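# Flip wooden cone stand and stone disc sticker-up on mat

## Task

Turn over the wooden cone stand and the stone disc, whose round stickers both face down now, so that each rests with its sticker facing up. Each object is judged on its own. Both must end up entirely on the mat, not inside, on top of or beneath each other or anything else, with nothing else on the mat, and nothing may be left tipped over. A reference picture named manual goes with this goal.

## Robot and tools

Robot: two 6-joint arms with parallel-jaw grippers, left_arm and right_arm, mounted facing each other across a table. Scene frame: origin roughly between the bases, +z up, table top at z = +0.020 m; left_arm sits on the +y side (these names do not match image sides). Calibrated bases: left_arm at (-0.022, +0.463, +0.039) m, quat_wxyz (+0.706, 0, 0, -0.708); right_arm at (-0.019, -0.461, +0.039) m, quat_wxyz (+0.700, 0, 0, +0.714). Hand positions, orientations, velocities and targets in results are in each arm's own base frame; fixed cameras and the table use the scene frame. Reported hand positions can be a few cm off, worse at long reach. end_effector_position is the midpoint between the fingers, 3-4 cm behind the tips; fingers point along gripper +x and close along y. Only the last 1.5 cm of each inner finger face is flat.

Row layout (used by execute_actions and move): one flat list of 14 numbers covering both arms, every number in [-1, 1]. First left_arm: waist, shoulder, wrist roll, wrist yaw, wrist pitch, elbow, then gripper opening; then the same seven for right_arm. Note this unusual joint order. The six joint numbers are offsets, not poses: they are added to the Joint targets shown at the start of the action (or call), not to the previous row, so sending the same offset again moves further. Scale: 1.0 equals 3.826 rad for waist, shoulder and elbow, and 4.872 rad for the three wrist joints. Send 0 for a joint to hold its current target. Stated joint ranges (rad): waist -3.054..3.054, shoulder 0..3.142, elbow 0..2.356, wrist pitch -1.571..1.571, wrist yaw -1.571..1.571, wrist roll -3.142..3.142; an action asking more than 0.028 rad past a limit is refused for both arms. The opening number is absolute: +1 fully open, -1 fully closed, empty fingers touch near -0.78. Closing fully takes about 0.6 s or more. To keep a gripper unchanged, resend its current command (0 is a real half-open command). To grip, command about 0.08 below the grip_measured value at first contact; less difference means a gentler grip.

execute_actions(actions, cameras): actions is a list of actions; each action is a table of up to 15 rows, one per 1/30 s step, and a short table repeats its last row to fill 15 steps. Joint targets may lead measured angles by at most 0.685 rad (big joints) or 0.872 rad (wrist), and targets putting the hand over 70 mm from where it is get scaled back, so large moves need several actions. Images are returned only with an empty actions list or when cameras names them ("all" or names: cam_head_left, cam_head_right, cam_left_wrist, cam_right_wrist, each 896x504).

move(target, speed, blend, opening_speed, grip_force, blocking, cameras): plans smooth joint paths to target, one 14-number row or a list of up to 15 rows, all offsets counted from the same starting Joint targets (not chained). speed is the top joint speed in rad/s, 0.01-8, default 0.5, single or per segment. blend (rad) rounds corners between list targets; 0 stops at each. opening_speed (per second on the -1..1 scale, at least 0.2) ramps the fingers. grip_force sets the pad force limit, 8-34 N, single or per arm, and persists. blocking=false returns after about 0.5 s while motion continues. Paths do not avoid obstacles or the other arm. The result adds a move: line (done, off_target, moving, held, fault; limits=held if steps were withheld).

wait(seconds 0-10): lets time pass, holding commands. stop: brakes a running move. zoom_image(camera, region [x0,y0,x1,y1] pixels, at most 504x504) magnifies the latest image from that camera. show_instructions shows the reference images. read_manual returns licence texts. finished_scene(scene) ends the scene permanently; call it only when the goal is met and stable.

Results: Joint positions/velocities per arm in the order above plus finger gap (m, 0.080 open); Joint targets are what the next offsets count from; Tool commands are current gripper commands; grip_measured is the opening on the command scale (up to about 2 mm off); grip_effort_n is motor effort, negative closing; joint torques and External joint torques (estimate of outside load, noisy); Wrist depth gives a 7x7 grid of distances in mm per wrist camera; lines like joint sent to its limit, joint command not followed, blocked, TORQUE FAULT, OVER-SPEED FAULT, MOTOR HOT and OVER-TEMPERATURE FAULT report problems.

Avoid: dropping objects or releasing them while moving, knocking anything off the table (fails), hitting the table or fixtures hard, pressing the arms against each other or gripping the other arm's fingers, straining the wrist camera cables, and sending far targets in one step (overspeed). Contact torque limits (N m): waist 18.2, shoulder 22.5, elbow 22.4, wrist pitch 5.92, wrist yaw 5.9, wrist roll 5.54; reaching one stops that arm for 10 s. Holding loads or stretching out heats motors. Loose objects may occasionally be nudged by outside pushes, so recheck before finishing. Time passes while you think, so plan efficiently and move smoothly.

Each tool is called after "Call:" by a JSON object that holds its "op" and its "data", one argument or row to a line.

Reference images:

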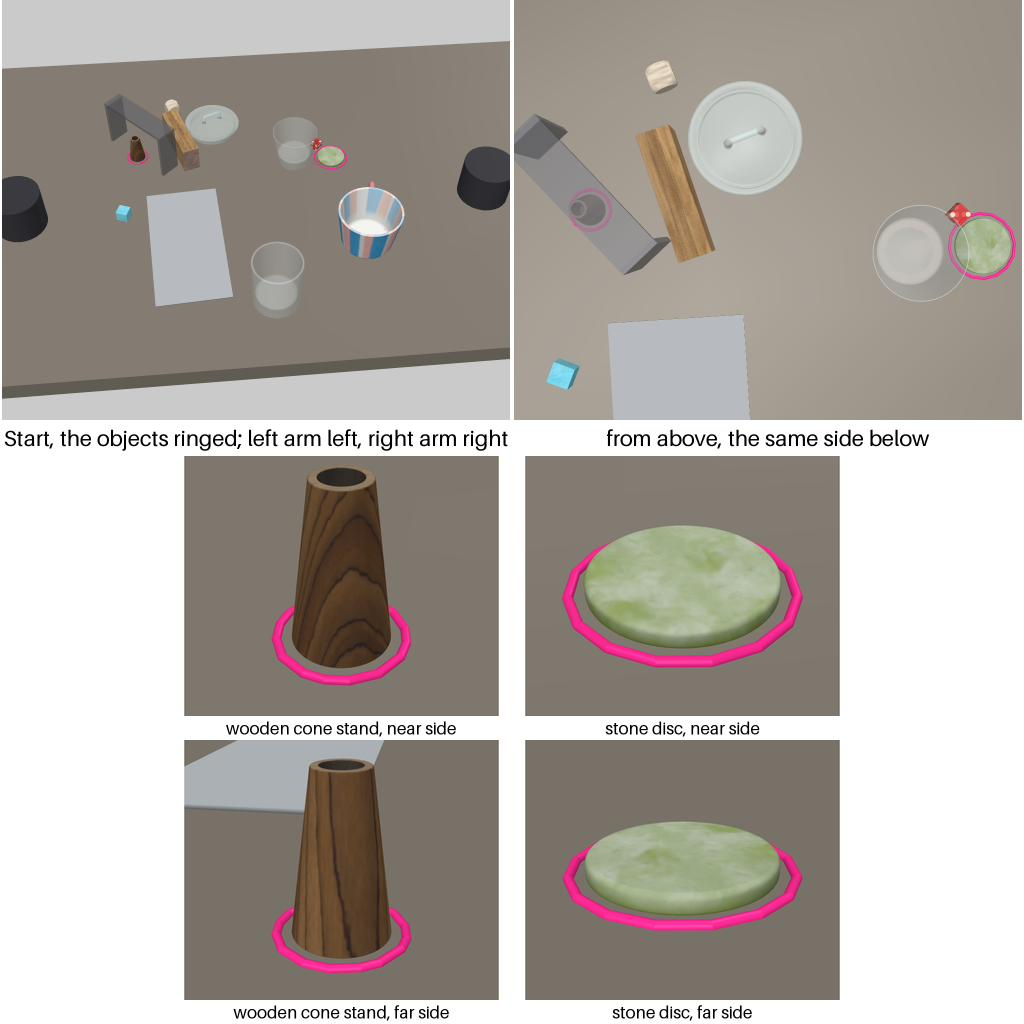

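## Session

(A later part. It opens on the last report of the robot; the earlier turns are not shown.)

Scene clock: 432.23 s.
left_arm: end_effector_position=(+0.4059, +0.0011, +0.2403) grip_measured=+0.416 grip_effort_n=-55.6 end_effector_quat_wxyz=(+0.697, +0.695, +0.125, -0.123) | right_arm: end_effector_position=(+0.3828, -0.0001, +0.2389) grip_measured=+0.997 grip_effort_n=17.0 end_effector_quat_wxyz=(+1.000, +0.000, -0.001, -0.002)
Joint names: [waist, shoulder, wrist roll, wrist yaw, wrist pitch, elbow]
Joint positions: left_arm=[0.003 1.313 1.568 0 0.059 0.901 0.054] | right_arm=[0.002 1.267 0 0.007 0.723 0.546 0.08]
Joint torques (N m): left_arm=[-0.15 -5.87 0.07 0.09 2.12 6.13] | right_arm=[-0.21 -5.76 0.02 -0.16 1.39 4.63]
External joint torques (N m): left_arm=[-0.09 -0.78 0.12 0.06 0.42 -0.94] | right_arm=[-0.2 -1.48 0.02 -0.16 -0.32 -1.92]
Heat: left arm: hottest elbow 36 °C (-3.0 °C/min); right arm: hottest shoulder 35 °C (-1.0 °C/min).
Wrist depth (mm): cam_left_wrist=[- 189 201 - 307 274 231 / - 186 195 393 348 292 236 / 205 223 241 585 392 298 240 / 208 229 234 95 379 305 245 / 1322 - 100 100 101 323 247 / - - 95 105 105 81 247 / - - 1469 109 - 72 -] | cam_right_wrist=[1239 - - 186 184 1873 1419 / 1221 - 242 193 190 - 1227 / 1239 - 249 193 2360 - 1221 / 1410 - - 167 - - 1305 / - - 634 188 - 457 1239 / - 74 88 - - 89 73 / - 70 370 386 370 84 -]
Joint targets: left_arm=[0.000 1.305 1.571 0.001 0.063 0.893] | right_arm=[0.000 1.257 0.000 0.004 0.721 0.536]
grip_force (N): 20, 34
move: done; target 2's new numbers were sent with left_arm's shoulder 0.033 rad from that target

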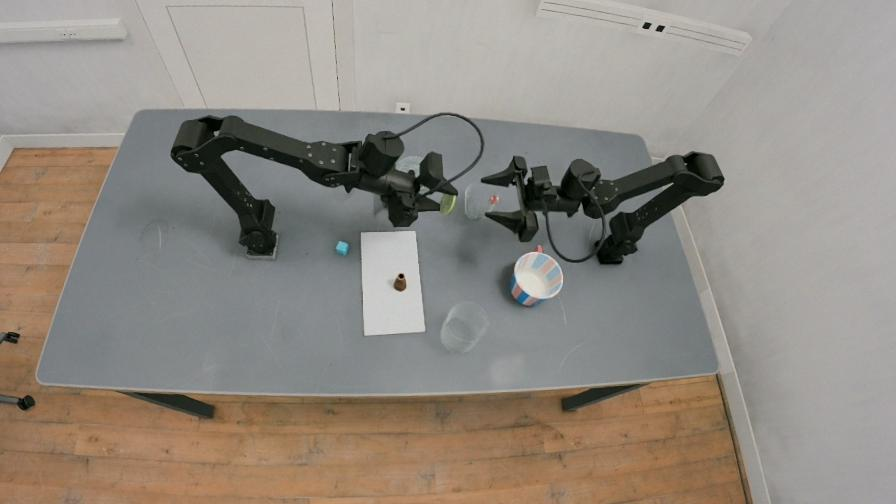

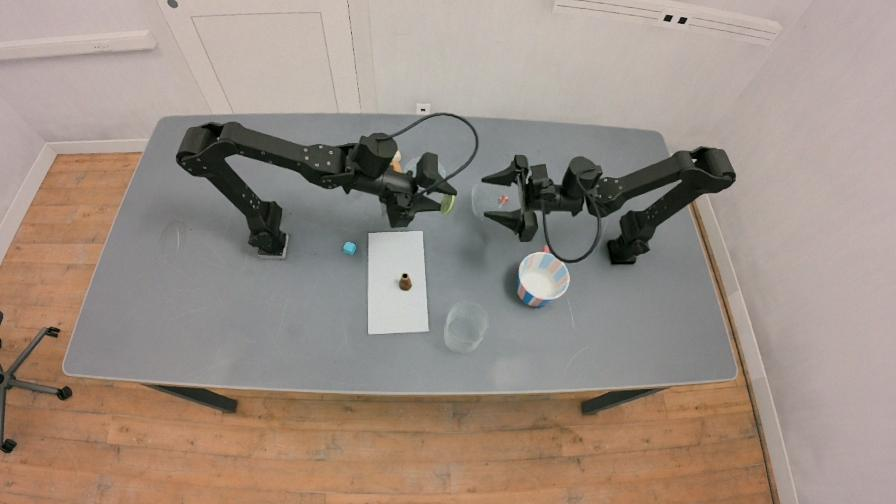

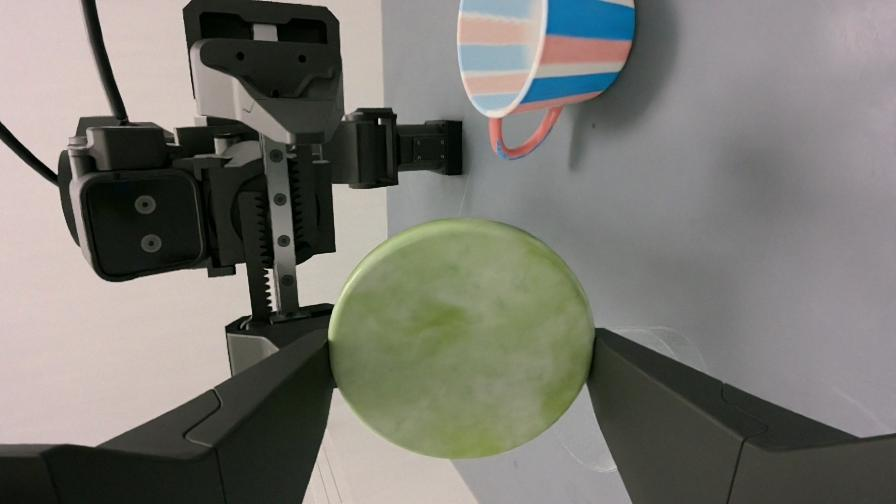

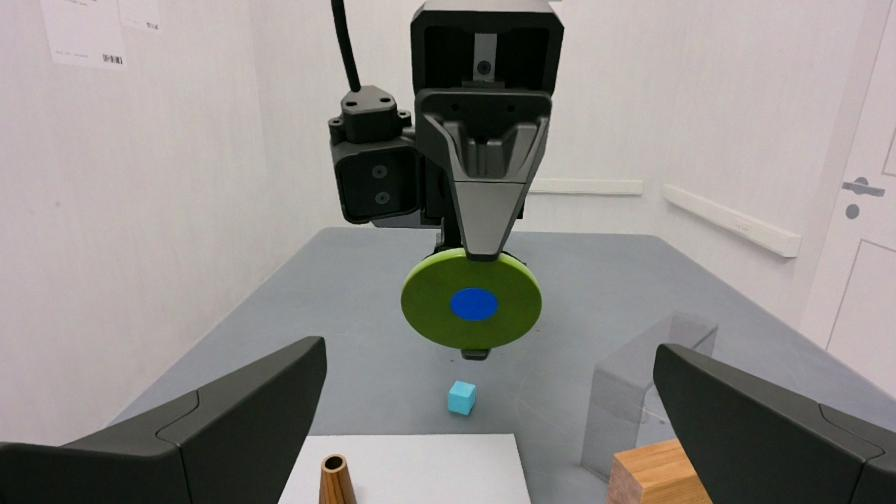

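Call:
{"op": "move", "data": {
  "target": [
    [0,0,0,0,0,0,0.2,0,0.0238,0,0,0.0244,-0.0073,1],
    [0,0,0,0,0,0,0.2,0,0.0878,0,0,0.0304,0.0491,1]
  ],
  "speed": [0.4,0.25],
  "cameras": ["cam_left_wrist","cam_right_wrist"]
}}

Scene clock: 445.10 s.
left_arm: end_effector_position=(+0.4059, +0.0011, +0.2403) grip_measured=+0.416 grip_effort_n=-55.6 end_effector_quat_wxyz=(+0.697, +0.695, +0.125, -0.123) | right_arm: end_effector_position=(+0.4451, +0.0000, +0.2181) grip_measured=+0.997 grip_effort_n=17.0 end_effector_quat_wxyz=(+1.000, +0.000, +0.002, -0.002)
Joint names: [waist, shoulder, wrist roll, wrist yaw, wrist pitch, elbow]
Joint positions: left_arm=[0.003 1.313 1.568 0 0.059 0.901 0.054] | right_arm=[0.002 1.582 0 0.007 0.865 0.713 0.08]
Joint torques (N m): left_arm=[-0.14 -5.88 0.07 0.08 2.12 6.13] | right_arm=[-0.15 -5.13 0.01 -0.15 1.76 6.25]
External joint torques (N m): left_arm=[-0.13 -0.79 0.12 0.06 0.42 -0.93] | right_arm=[-0.15 1.14 0 -0.15 0.03 0.06]
Heat: left arm: hottest wrist pitch 37 °C (+0.0 °C/min); right arm: hottest shoulder 34 °C (-1.0 °C/min).
Wrist depth (mm): cam_left_wrist=[- - 145 174 311 286 228 / - 163 141 150 353 294 228 / 203 169 183 202 384 298 239 / 163 168 186 95 97 301 244 / 1391 168 100 99 100 296 248 / 1461 - 95 105 105 78 252 / - - 185 111 - 72 -] | cam_right_wrist=[1233 1658 167 124 125 - 1319 / - - 174 125 117 - 1265 / - - 193 106 103 - 1203 / - 2116 - 101 100 - 1227 / - - - 115 112 381 1158 / - 75 87 132 - 89 72 / - 70 340 354 318 84 -]
Joint targets: left_arm=[0.000 1.305 1.571 0.001 0.063 0.893] | right_arm=[0.000 1.593 0.000 0.004 0.869 0.724]
grip_force (N): 20, 34
move: done
Images, in order (width x height): cam_left_wrist 896x504, cam_right_wrist 896x504.

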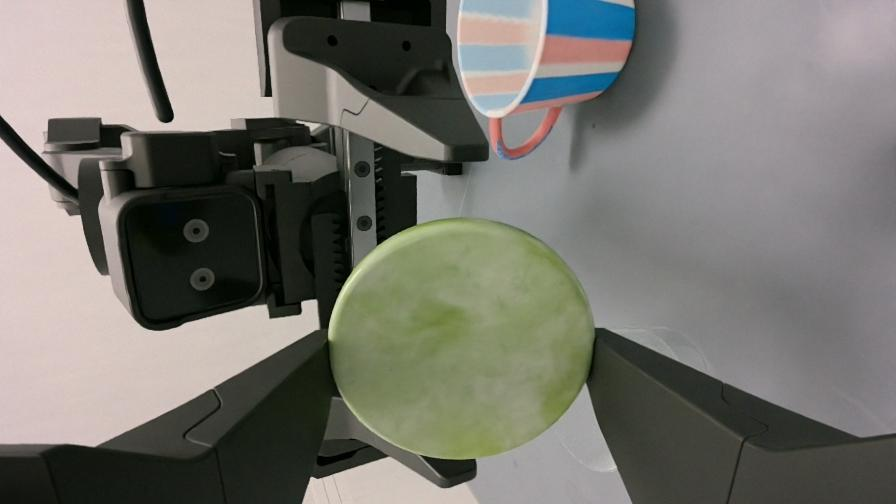

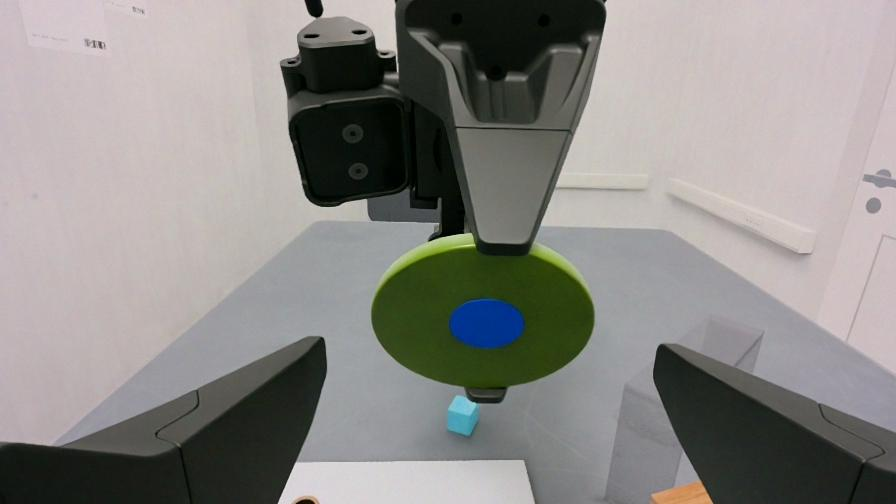

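Call:
{"op": "move", "data": {
  "target": [
    [0,0,0,0,0,0,0.2,0,0.005,0,0,-0.0041,0.0102,1.0],
    [0,0,0,0,0,0,0.2,0,0.005,0,0,-0.0041,0.0102,0.28]
  ],
  "opening_speed": 0.8,
  "cameras": ["cam_right_wrist","cam_left_wrist"]
}}

Scene clock: 479.27 s.
left_arm: end_effector_position=(+0.4057, +0.0012, +0.2399) grip_measured=+0.416 grip_effort_n=-55.6 end_effector_quat_wxyz=(+0.697, +0.695, +0.126, -0.123) | right_arm: end_effector_position=(+0.4531, +0.0003, +0.2234) grip_measured=+0.374 grip_effort_n=-83.5 end_effector_quat_wxyz=(+1.000, +0.000, -0.001, -0.001)
Joint names: [waist, shoulder, wrist roll, wrist yaw, wrist pitch, elbow]
Joint positions: left_arm=[0.003 1.312 1.568 -0.001 0.059 0.9 0.054] | right_arm=[0.002 1.601 0 0.005 0.851 0.752 0.052]
Joint torques (N m): left_arm=[-0.2 -5.85 0.06 0.12 2.12 6.25] | right_arm=[-0.27 -5.39 0.05 -0.08 1.44 6.33]
External joint torques (N m): left_arm=[-0.2 -0.79 0.11 0.1 0.43 -0.79] | right_arm=[-0.26 1.05 0.04 -0.09 -0.27 0.15]
Motor temperatures (°C): left_arm=[27 35 31 33 39 36] | right_arm=[26 33 27 30 37 29]
Heat: left arm: hottest wrist pitch 39 °C (+2.0 °C/min); right arm: hottest wrist pitch 37 °C (+2.0 °C/min).
Wrist depth (mm): cam_left_wrist=[- - 151 374 322 266 231 / - - 136 151 341 290 230 / 152 161 168 111 436 297 239 / 149 164 176 95 377 303 244 / 1421 164 100 100 100 308 247 / - - 102 105 105 81 244 / - - 190 110 516 72 -] | cam_right_wrist=[1221 - 160 117 119 1778 1435 / - 1741 168 122 115 2080 - / - - 182 179 101 - 1203 / 1265 - - 93 93 - 1221 / 1186 - - 101 101 349 1305 / - - 80 118 112 311 - / - - 73 345 349 86 -]
Joint targets: left_arm=[0.000 1.305 1.571 0.001 0.063 0.893] | right_arm=[0.000 1.612 0.000 0.004 0.850 0.764]
grip_force (N): 20, 34
move: done
Images, in order (width x height): cam_left_wrist 896x504, cam_right_wrist 896x504.

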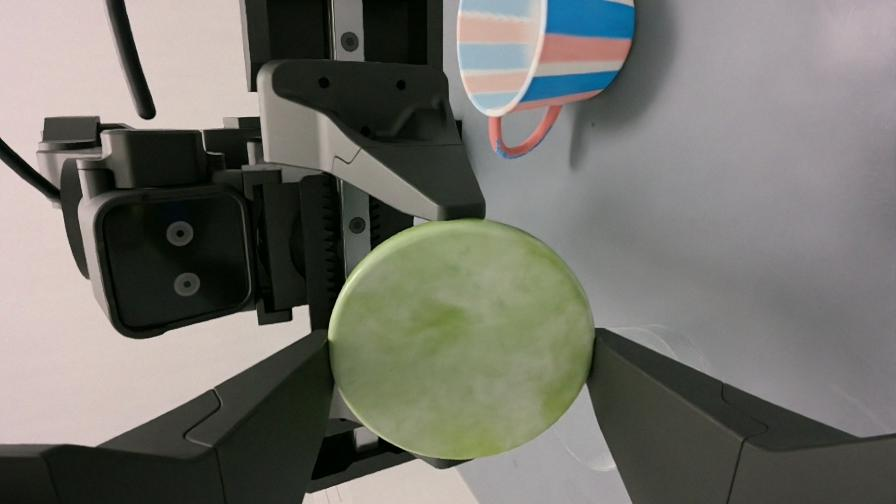

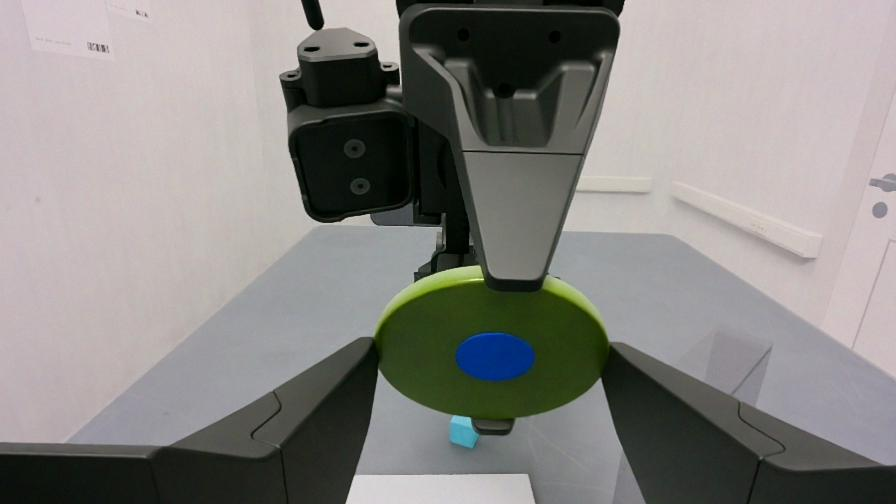

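Call:
{"op": "move", "data": {
  "target": [
    [0,0,0,0,0,0,0.2,0,0,0,0,0,0,0.28],
    [0,0,0,0,0,0,1.0,0,0,0,0,0,0,0.28],
    [0,-0.0518,0,0,-0.0286,-0.0153,1.0,0,0,0,0,0,0,0.28],
    [0,-0.1017,0,0,-0.064,-0.0202,1.0,0,0,0,0,0,0,0.28]
  ],
  "opening_speed": 1.2,
  "blend": [0,0,0.1,0],
  "cameras": ["cam_right_wrist","cam_head_left"]
}}

Scene clock: 491.17 s.
left_arm: end_effector_position=(+0.3153, +0.0008, +0.2761) grip_measured=+0.997 grip_effort_n=15.1 end_effector_quat_wxyz=(+0.698, +0.696, +0.122, -0.120) | right_arm: end_effector_position=(+0.4533, +0.0003, +0.2227) grip_measured=+0.374 grip_effort_n=-83.5 end_effector_quat_wxyz=(+1.000, +0.000, +0.000, -0.001)
Joint names: [waist, shoulder, wrist roll, wrist yaw, wrist pitch, elbow]
Joint positions: left_arm=[0.002 0.921 1.568 -0.001 -0.248 0.825 0.08] | right_arm=[0.002 1.602 0 0.005 0.85 0.752 0.052]
Joint torques (N m): left_arm=[-0.11 -2.96 0.06 0.11 1.81 6.09] | right_arm=[-0.26 -5.57 0.03 -0.14 1.48 6.38]
External joint torques (N m): left_arm=[-0.09 -0.45 0.11 0.08 0.06 -1.12] | right_arm=[-0.24 0.79 0.02 -0.15 -0.2 0.25]
Heat: left arm: hottest wrist pitch 40 °C (+4.1 °C/min); right arm: hottest wrist pitch 36 °C (+2.0 °C/min).
Wrist depth (mm): cam_left_wrist=[- - 243 250 398 331 260 / - 476 231 241 - 313 263 / - 290 263 191 412 344 277 / - 1399 275 197 433 366 270 / - - 273 277 565 344 279 / - 84 - - 574 86 271 / - - 1537 1632 499 86 -] | cam_right_wrist=[1221 - 2134 236 2383 2406 1470 / 1363 - 2211 258 2134 - 1221 / - - - 267 3457 - 1186 / - 1515 - 210 - - 1285 / - - - 101 99 355 1116 / - 461 81 118 112 325 - / - - 74 350 - 86 -]
Joint targets: left_arm=[0.000 0.916 1.571 0.001 -0.249 0.815] | right_arm=[0.000 1.612 0.000 0.004 0.850 0.764]
grip_force (N): 20, 34
move: done; blend cut to 0.0955 rad at target 3
Images, in order (width x height): cam_head_left 896x504, cam_right_wrist 896x504.

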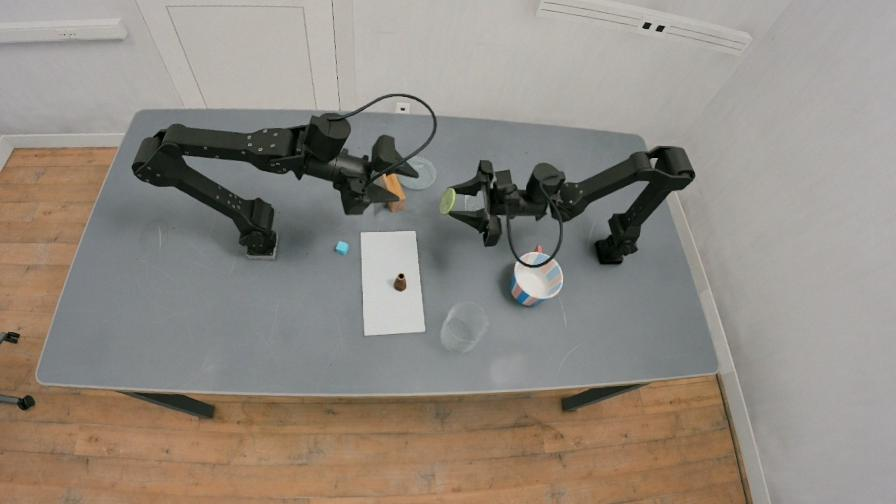

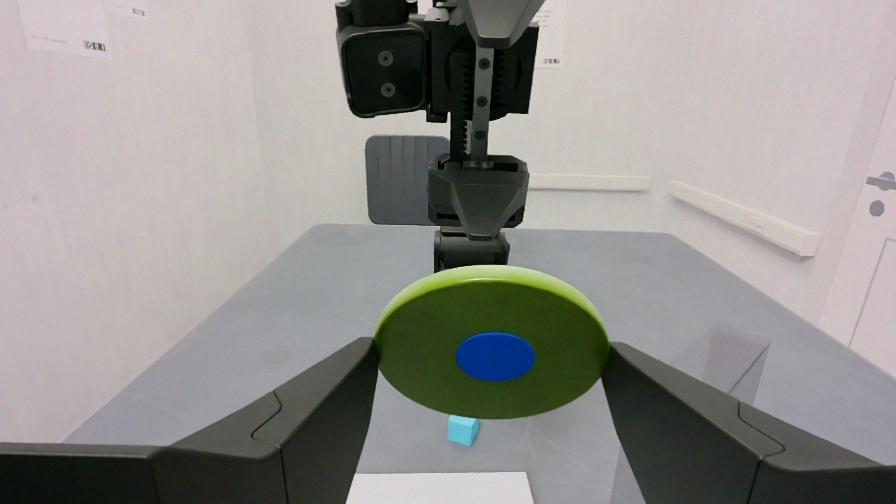

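Call:
{"op": "move", "data": {
  "target": [
    [0,-0.0102,-0.3225,0,-0.0267,-0.0899,1,0,0,0.6425,0,0,0,0.28],
    [0,-0.0102,-0.3225,0,-0.0267,-0.0899,1,-0.0052,0.2113,0.6425,0,-0.3778,0.3726,0.28]
  ],
  "speed": 1.2,
  "cameras": ["cam_right_wrist","cam_head_left","cam_left_wrist","cam_head_right"]
}}

Scene clock: 526.70 s.
left_arm: end_effector_position=(+0.2565, +0.0006, +0.1136) grip_measured=+0.997 grip_effort_n=14.2 end_effector_quat_wxyz=(+0.925, +0.001, +0.380, +0.001) | right_arm: end_effector_position=(+0.5434, -0.0095, +0.0801) grip_measured=+0.375 grip_effort_n=-83.5 end_effector_quat_wxyz=(+0.004, +0.821, -0.004, -0.571)
Joint names: [waist, shoulder, wrist roll, wrist yaw, wrist pitch, elbow]
Joint positions: left_arm=[0.002 0.882 0.002 0 -0.378 0.481 0.08] | right_arm=[-0.016 2.404 3.125 0.005 -0.989 2.177 0.052]
Joint torques (N m): left_arm=[-0.12 -2.42 -0.06 0.08 1.54 5.76] | right_arm=[-0.08 -10.03 0.17 -0.08 0.6 6.37]
External joint torques (N m): left_arm=[-0.13 -0.48 -0.06 0.08 0.08 -1.12] | right_arm=[-0.08 1.88 0.17 -0.09 -0.22 0.15]
Motor temperatures (°C): left_arm=[27 30 31 33 39 37] | right_arm=[26 32 27 30 35 30]
Heat: left arm: hottest wrist pitch 39 °C (+0.0 °C/min); right arm: hottest wrist pitch 35 °C (-1.0 °C/min).
Wrist depth (mm): cam_left_wrist=[272 277 141 284 150 290 296 / 248 253 248 194 260 265 272 / 173 233 230 191 241 243 247 / 167 218 221 222 223 224 229 / 179 207 205 208 209 212 213 / - 84 193 195 196 86 202 / - 84 182 184 186 86 -] | cam_right_wrist=[- - - - 108 109 - / - - - 124 - 119 - / - - - 132 134 131 131 / - - 142 141 140 141 140 / 142 162 - 101 102 155 150 / 132 151 81 120 113 140 128 / - - 73 212 201 86 -]
Joint targets: left_arm=[0.000 0.877 0.000 0.001 -0.379 0.471] | right_arm=[-0.019 2.420 3.131 0.004 -0.991 2.189]
grip_force (N): 20, 34
move: done

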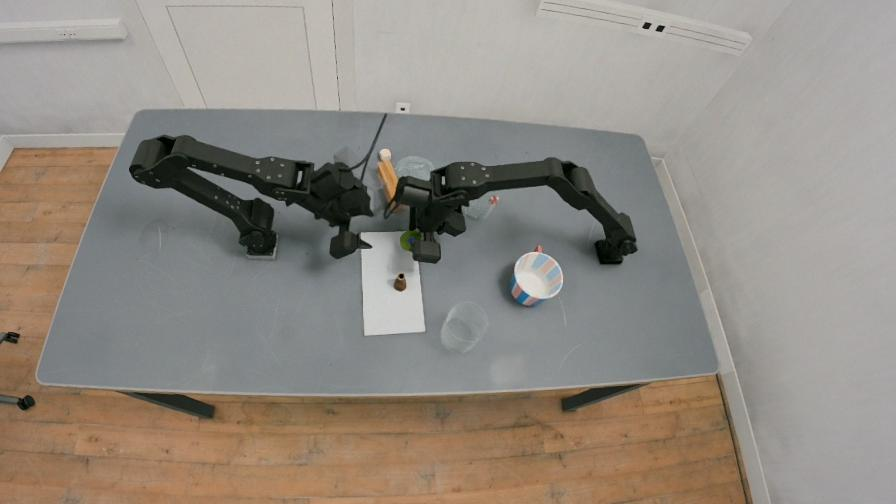

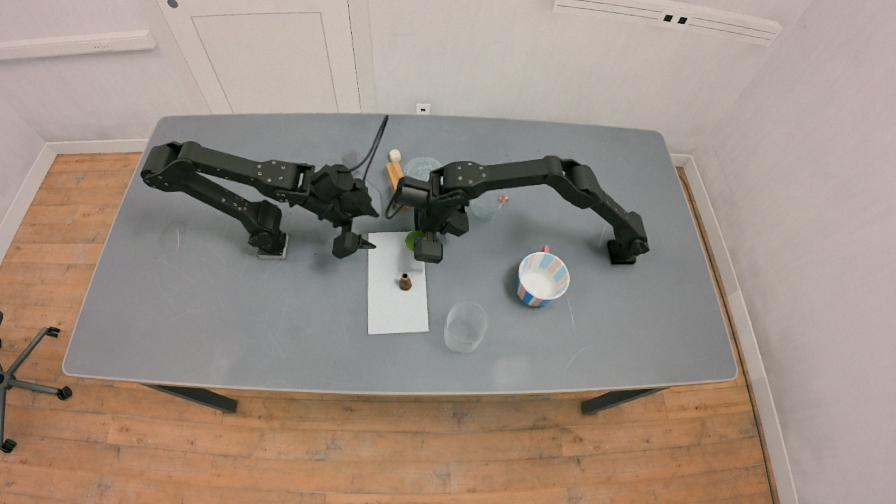

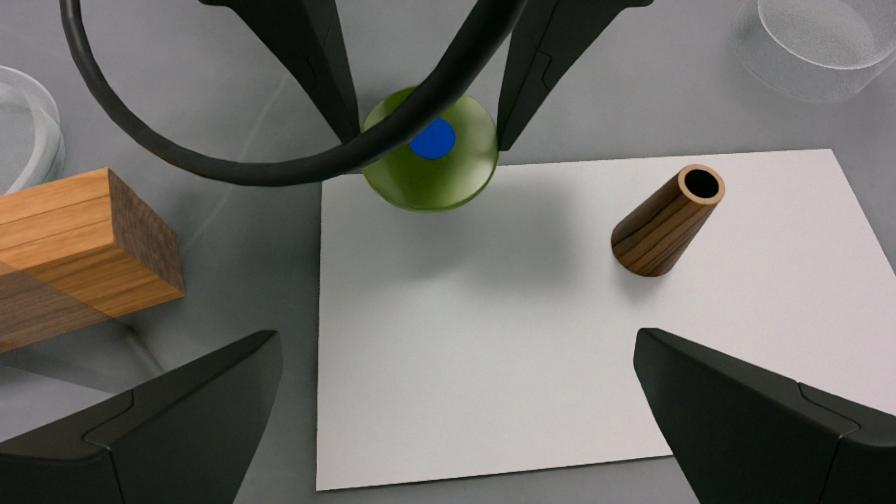

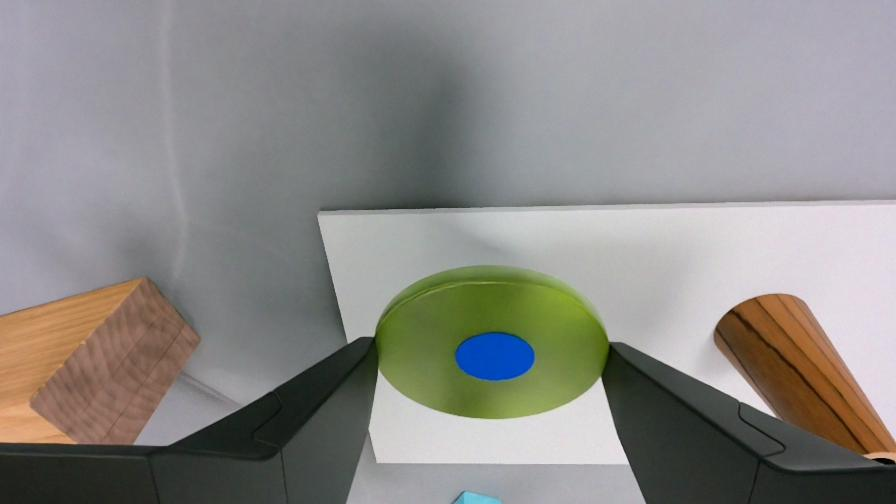

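Call:
{"op": "move", "data": {
  "target": [
    [0,0,0,0,0,0,1,0,0.0041,0,0,0.0326,-0.0375,0.28],
    [0,0,0,0,0,0,1,0,0.0061,0,0,0.0396,-0.0445,0.28]
  ],
  "speed": [0.4,0.1],
  "cameras": ["cam_right_wrist","cam_left_wrist"]
}}

Scene clock: 539.20 s.
left_arm: end_effector_position=(+0.2565, +0.0006, +0.1136) grip_measured=+0.997 grip_effort_n=14.2 end_effector_quat_wxyz=(+0.925, +0.001, +0.380, +0.001) | right_arm: end_effector_position=(+0.5502, -0.0096, +0.0387) grip_measured=+0.375 grip_effort_n=-83.5 end_effector_quat_wxyz=(+0.004, +0.829, -0.004, -0.559)
Joint names: [waist, shoulder, wrist roll, wrist yaw, wrist pitch, elbow]
Joint positions: left_arm=[0.002 0.882 0.002 0 -0.378 0.481 0.08] | right_arm=[-0.016 2.423 3.125 0.005 -0.8 2.037 0.052]
Joint torques (N m): left_arm=[-0.13 -2.44 -0.07 0.08 1.54 5.75] | right_arm=[-0.28 -9.41 0.15 -0.08 0.86 3.37]
External joint torques (N m): left_arm=[-0.16 -0.44 -0.07 0.09 0.04 -1.24] | right_arm=[-0.38 2.6 0.15 -0.08 0 -2.86]
Heat: left arm: hottest wrist pitch 39 °C (+0.0 °C/min); right arm: hottest shoulder 35 °C (+2.0 °C/min).
Wrist depth (mm): cam_left_wrist=[270 139 156 159 157 150 300 / 253 190 171 257 168 265 271 / 177 236 225 209 238 249 246 / 167 195 216 218 223 223 228 / - 207 208 208 209 211 214 / - 84 192 195 196 86 202 / - 84 182 184 186 86 -] | cam_right_wrist=[- 75 76 74 71 - - / - 82 82 79 - - - / - 92 89 91 - - 88 / - - 101 96 99 99 97 / - - 109 102 102 107 106 / 129 - 81 119 113 91 114 / - - 74 153 150 86 -]
Joint targets: left_arm=[0.000 0.877 0.000 0.001 -0.379 0.471] | right_arm=[-0.019 2.444 3.131 0.004 -0.798 2.019]
grip_force (N): 20, 34
move: done
Images, in order (width x height): cam_left_wrist 896x504, cam_right_wrist 896x504.

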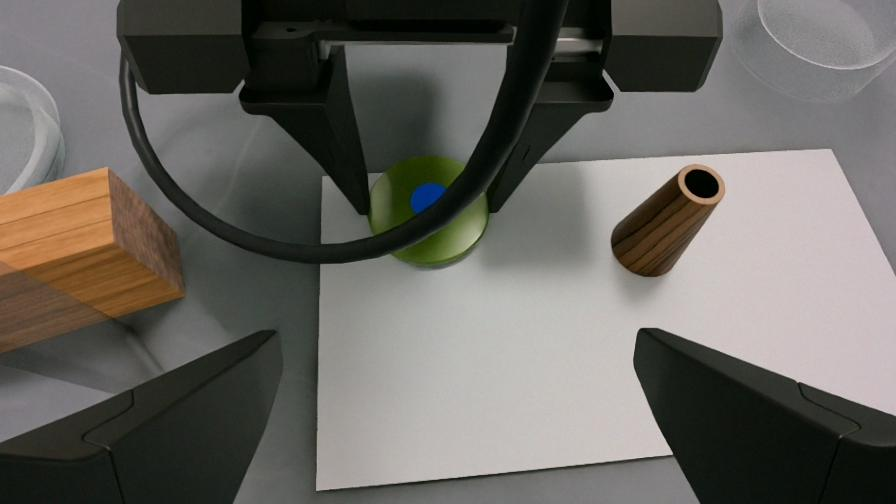

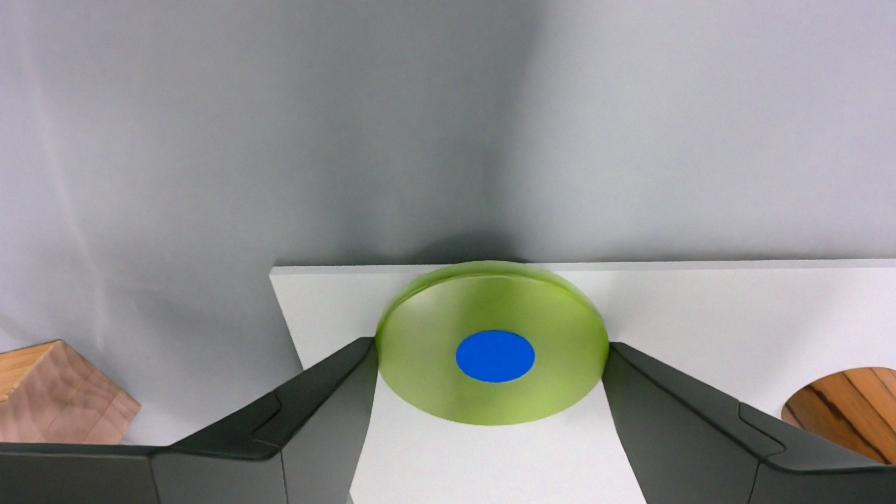

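Call:
{"op": "move", "data": {
  "target": [
    [0,0,0,0,0,0,1,0,-0.0024,0,0,-0.0084,0.0083,0.28],
    [0,0,0,0,0,0,1,0,0.0209,0,0,-0.023,0.0502,0.28],
    [0,0,0,0,0,0,1,0,0.0244,0,0,-0.0105,0.0377,0.28]
  ],
  "speed": [0.3,0.3,0.12],
  "cameras": ["cam_right_wrist","cam_left_wrist"]
}}

Scene clock: 548.93 s.
left_arm: end_effector_position=(+0.2565, +0.0006, +0.1136) grip_measured=+0.997 grip_effort_n=14.2 end_effector_quat_wxyz=(+0.925, +0.001, +0.380, +0.001) | right_arm: end_effector_position=(+0.5684, -0.0099, +0.0390) grip_measured=+0.375 grip_effort_n=-83.5 end_effector_quat_wxyz=(+0.004, +0.833, -0.004, -0.553)
Joint names: [waist, shoulder, wrist roll, wrist yaw, wrist pitch, elbow]
Joint positions: left_arm=[0.002 0.882 0.002 0 -0.378 0.481 0.08] | right_arm=[-0.016 2.505 3.125 0.005 -0.851 2.184 0.052]
Joint torques (N m): left_arm=[-0.13 -2.46 -0.06 0.08 1.55 5.76] | right_arm=[-0.21 -8.52 0.15 -0.08 0.84 3.35]
External joint torques (N m): left_arm=[-0.16 -0.5 -0.06 0.09 0.09 -1.1] | right_arm=[-0.22 3.96 0.16 -0.08 -0.05 -2.95]
Heat: left arm: hottest wrist pitch 39 °C (-1.0 °C/min); right arm: hottest shoulder 35 °C (+2.0 °C/min).
Wrist depth (mm): cam_left_wrist=[275 130 147 126 155 147 297 / 249 136 151 - 159 147 271 / 172 236 178 234 237 246 244 / 167 203 219 217 223 222 229 / 173 206 203 205 210 211 213 / - 84 193 195 196 86 203 / - 84 182 184 186 86 -] | cam_right_wrist=[- 74 73 71 - - - / - 82 81 - - - 78 / - - - 89 88 87 85 / - - 97 94 95 94 93 / - - 108 102 102 107 105 / 126 - 81 119 113 91 113 / - - 74 154 152 86 -]
Joint targets: left_arm=[0.000 0.877 0.000 0.001 -0.379 0.471] | right_arm=[-0.019 2.537 3.131 0.004 -0.849 2.163]
grip_force (N): 20, 34
move: off_target (right_arm); right_arm: the shoulder is farthest, 0.032 rad from its target
Images, in order (width x height): cam_left_wrist 896x504, cam_right_wrist 896x504.

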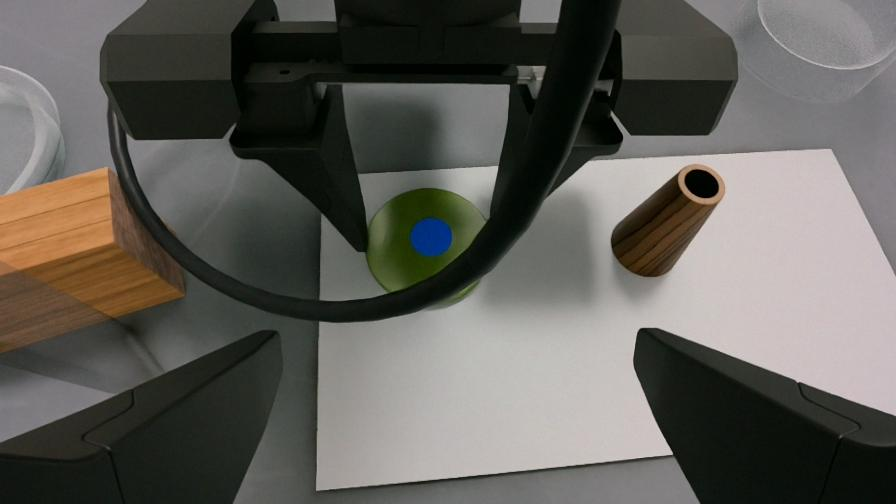

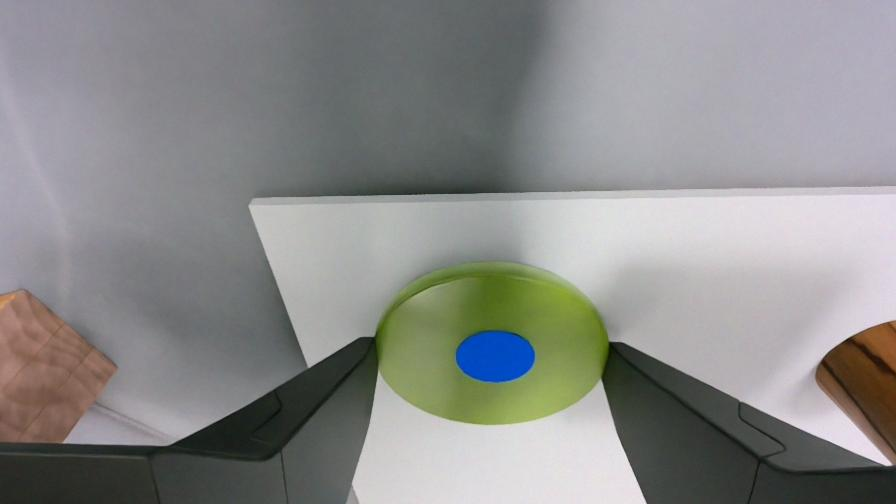

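Call:
{"op": "move", "data": {
  "target": [
    [0,0,0,0,0,0,1,0,0,0,0,0,0,0.28],
    [0,0,0,0,0,0,1,0,0,0,0,0,0,0.6]
  ],
  "opening_speed": 0.6,
  "cameras": ["cam_right_wrist","cam_left_wrist"]
}}

Scene clock: 567.17 s.
left_arm: end_effector_position=(+0.2565, +0.0006, +0.1136) grip_measured=+0.997 grip_effort_n=14.2 end_effector_quat_wxyz=(+0.925, +0.001, +0.380, +0.001) | right_arm: end_effector_position=(+0.5683, -0.0111, +0.0355) grip_measured=+0.595 grip_effort_n=19.3 end_effector_quat_wxyz=(+0.003, +0.832, -0.005, -0.554)
Joint names: [waist, shoulder, wrist roll, wrist yaw, wrist pitch, elbow]
Joint positions: left_arm=[0.002 0.882 0.002 0 -0.378 0.481 0.08] | right_arm=[-0.018 2.51 3.125 0.005 -0.845 2.18 0.062]
Joint torques (N m): left_arm=[-0.14 -2.43 -0.06 0.08 1.54 5.75] | right_arm=[-0.15 -9.26 0.13 -0.06 0.54 3.49]
External joint torques (N m): left_arm=[-0.11 -0.46 -0.06 0.07 0.06 -1.17] | right_arm=[-0.16 3.21 0.13 -0.06 -0.34 -2.78]
Heat: left arm: hottest wrist pitch 39 °C (+0.0 °C/min); right arm: hottest shoulder 36 °C (+4.1 °C/min).
Wrist depth (mm): cam_left_wrist=[- 138 139 131 155 283 296 / 249 139 157 259 163 145 272 / 172 233 171 236 233 246 247 / 167 215 219 212 223 223 227 / - 208 202 204 210 211 212 / - 84 193 195 196 86 202 / - 84 183 184 186 86 -] | cam_right_wrist=[- 70 - - 69 67 68 / - 77 78 77 - 75 75 / - 86 83 84 85 80 82 / - 97 92 91 90 89 88 / - 107 104 98 96 100 100 / - - 88 112 107 91 109 / - - 83 146 143 87 -]
Joint targets: left_arm=[0.000 0.877 0.000 0.001 -0.379 0.471] | right_arm=[-0.020 2.537 3.131 0.004 -0.849 2.163]
grip_force (N): 20, 34
move: done; target 2's new numbers were sent with right_arm's shoulder 0.032 rad from that target
Images, in order (width x height): cam_left_wrist 896x504, cam_right_wrist 896x504.

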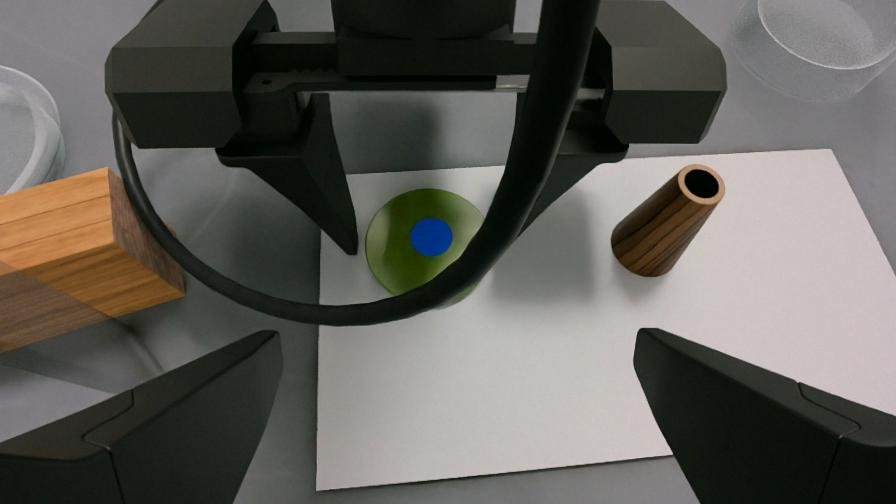

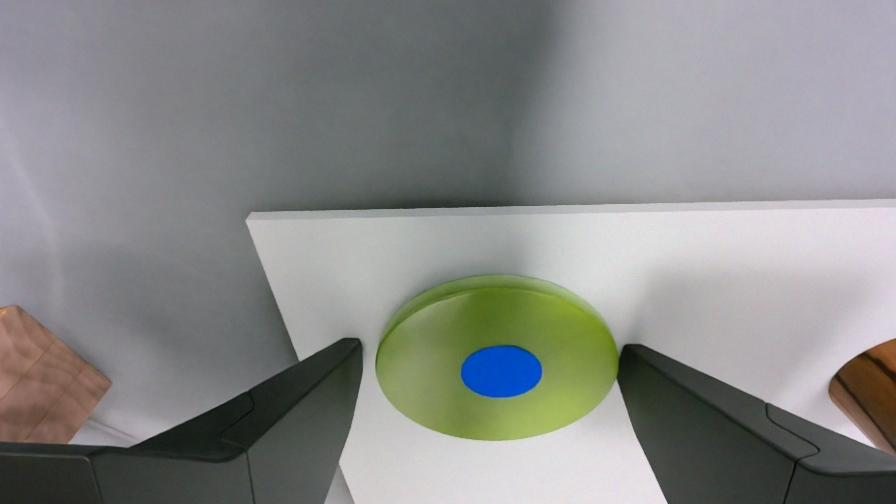

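Call:
{"op": "move", "data": {
  "target": [
    [0,0,0,0,0,0,0.6,0,0,0,0,0,0,0.6],
    [0,0,0,0,0,0,0.6,0,0,0,0,0,0,1.0],
    [0,0,0,0,0,0,0.6,0,-0.0306,0,0,-0.0291,0.0071,1.0],
    [0,0,0,0,0,0,0.6,0,-0.3217,0,0,0.3427,-0.4384,1.0],
    [-0.0706,0.2722,0,0,-0.1923,0.3117,0.6,0,-0.3217,0,0,0.3427,-0.4384,1.0]
  ],
  "speed": [1,1,0.5,1.0,1.2],
  "opening_speed": 1.0,
  "cameras": ["cam_left_wrist","cam_head_left","cam_right_wrist"]
}}

Scene clock: 595.27 s.
left_arm: end_effector_position=(+0.3476, -0.0956, +0.1322) grip_measured=+0.604 grip_effort_n=-18.4 end_effector_quat_wxyz=(+0.703, +0.095, +0.698, -0.096) | right_arm: end_effector_position=(+0.3824, -0.0091, +0.2191) grip_measured=+0.997 grip_effort_n=17.0 end_effector_quat_wxyz=(+0.008, +1.000, -0.013, -0.003)
Joint names: [waist, shoulder, wrist roll, wrist yaw, wrist pitch, elbow]
Joint positions: left_arm=[-0.268 1.906 0.002 0 -1.314 1.656 0.062] | right_arm=[-0.022 1.317 3.126 0.005 0.816 0.495 0.08]
Joint torques (N m): left_arm=[-0.03 -6.93 -0.05 0.05 0.5 6.59] | right_arm=[0.23 -5.76 0.1 -0.04 1.76 4.28]
External joint torques (N m): left_arm=[-0.09 1.52 -0.05 0.06 0.14 0.71] | right_arm=[0.23 -1.38 0.11 -0.04 0.03 -2.05]
Motor temperatures (°C): left_arm=[26 29 31 32 39 35] | right_arm=[26 39 27 30 32 29]
Heat: left arm: hottest wrist pitch 39 °C (+0.0 °C/min); right arm: hottest shoulder 39 °C (+5.1 °C/min).
Wrist depth (mm): cam_left_wrist=[176 179 180 - 181 183 187 / 186 187 189 188 189 193 196 / 195 195 196 195 200 203 208 / 206 199 206 205 212 216 220 / 219 212 217 222 223 230 234 / 230 - 231 235 239 82 247 / - - 250 257 258 - -] | cam_right_wrist=[1186 1394 357 524 223 251 - / 1215 - 2231 513 232 250 - / 1259 - 2639 2272 207 219 186 / 1265 1728 131 524 252 194 1387 / 1252 - 2583 489 442 220 1319 / 1221 75 94 2530 341 89 171 / - 70 98 2272 108 89 -]
Joint targets: left_arm=[-0.270 1.918 0.000 0.001 -1.316 1.664] | right_arm=[-0.019 1.306 3.131 0.004 0.820 0.486]
grip_force (N): 20, 34
move: done
Images, in order (width x height): cam_head_left 896x504, cam_left_wrist 896x504, cam_right_wrist 896x504.

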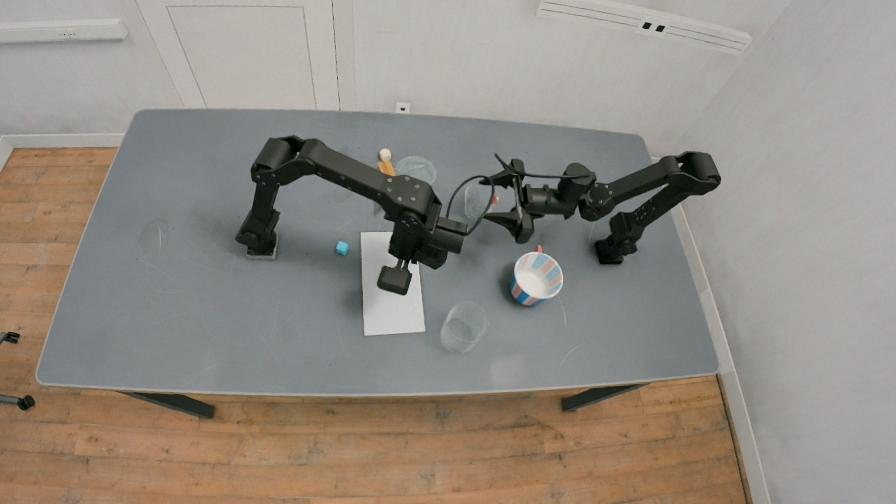

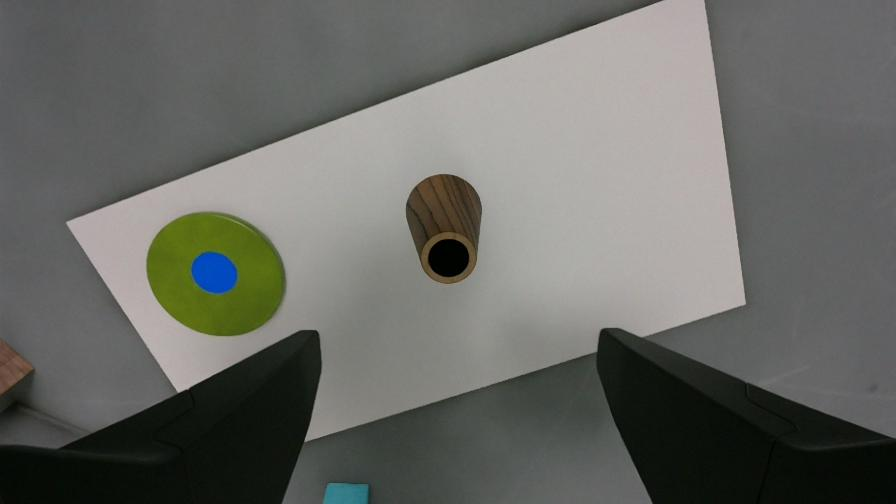

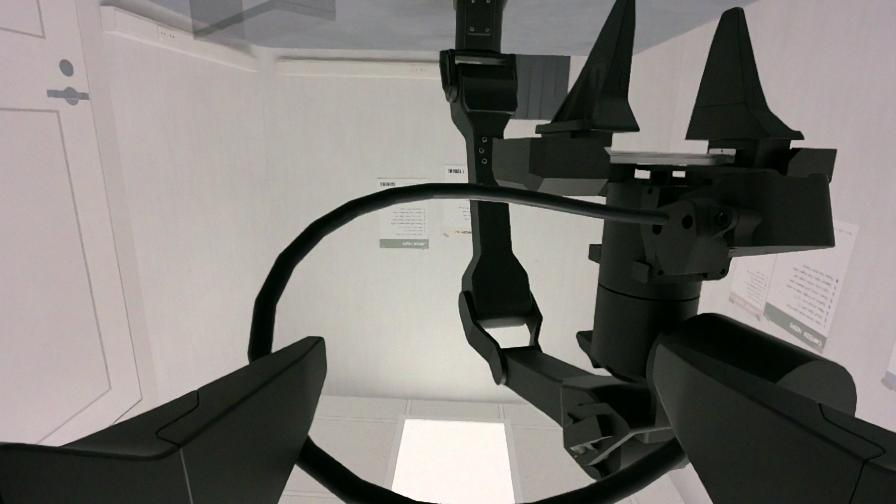

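Call:
{"op": "move", "data": {
  "target": [
    [0.0021,0.011,0,0,0.056,-0.0604,0.6,0,0,0,0,0,0,1],
    [0.0021,0.011,0,0,0.056,-0.0604,-0.45,0,0,0,0,0,0,1]
  ],
  "opening_speed": 0.7,
  "speed": 0.3,
  "cameras": ["cam_left_wrist"]
}}

Scene clock: 604.17 s.
left_arm: end_effector_position=(+0.3520, -0.0950, +0.0640) grip_measured=-0.358 grip_effort_n=-55.6 end_effector_quat_wxyz=(+0.707, +0.093, +0.695, -0.095) | right_arm: end_effector_position=(+0.3822, -0.0091, +0.2187) grip_measured=+0.997 grip_effort_n=17.0 end_effector_quat_wxyz=(+0.008, +1.000, -0.013, -0.003)
Joint names: [waist, shoulder, wrist roll, wrist yaw, wrist pitch, elbow]
Joint positions: left_arm=[-0.264 1.949 0.002 0 -1.045 1.441 0.019] | right_arm=[-0.022 1.316 3.126 0.005 0.817 0.493 0.08]
Joint torques (N m): left_arm=[0.19 -7.1 -0.06 0.06 0.76 4.72] | right_arm=[0.28 -5.83 0.13 -0.04 1.72 4.54]
External joint torques (N m): left_arm=[0.2 1.45 -0.06 0.06 0.41 -0.92] | right_arm=[0.25 -1.54 0.14 -0.03 0.03 -1.67]
Heat: left arm: hottest wrist pitch 38 °C (-1.0 °C/min); right arm: hottest shoulder 37 °C (+2.0 °C/min).
Wrist depth (mm): cam_left_wrist=[- 119 120 121 121 120 121 / 123 125 125 124 125 126 127 / 129 129 128 130 131 132 135 / 133 134 136 135 138 140 142 / 135 138 143 - 145 148 152 / 143 145 78 100 73 157 160 / - - - 164 - - -] | cam_right_wrist=[1233 1394 349 523 203 - 164 / 1191 - - 522 1979 210 88 / 1203 - - 2530 2360 221 159 / 1246 1647 - 505 253 189 157 / 1327 - - 473 273 214 169 / 1233 75 94 - - 89 72 / - 70 - - 2211 84 -]
Joint targets: left_arm=[-0.262 1.960 0.000 0.001 -1.043 1.433] | right_arm=[-0.019 1.306 3.131 0.004 0.820 0.486]
grip_force (N): 20, 34
move: done
Images, in order (width x height): cam_left_wrist 896x504.

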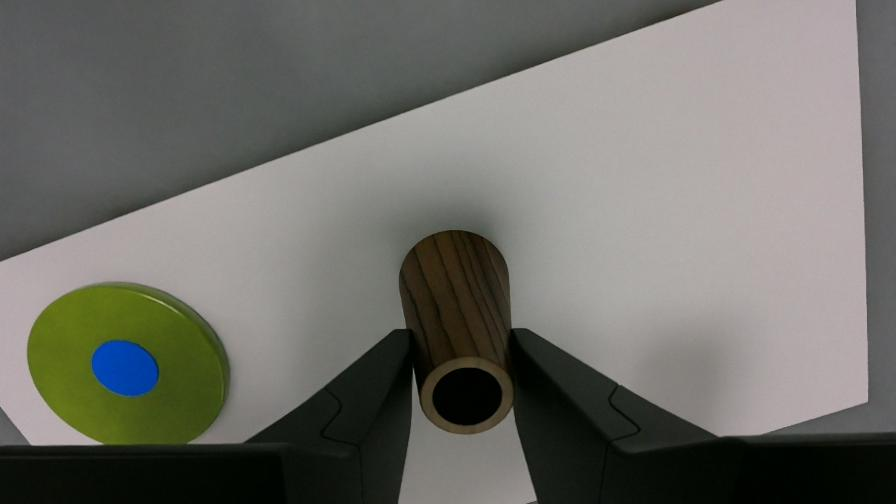

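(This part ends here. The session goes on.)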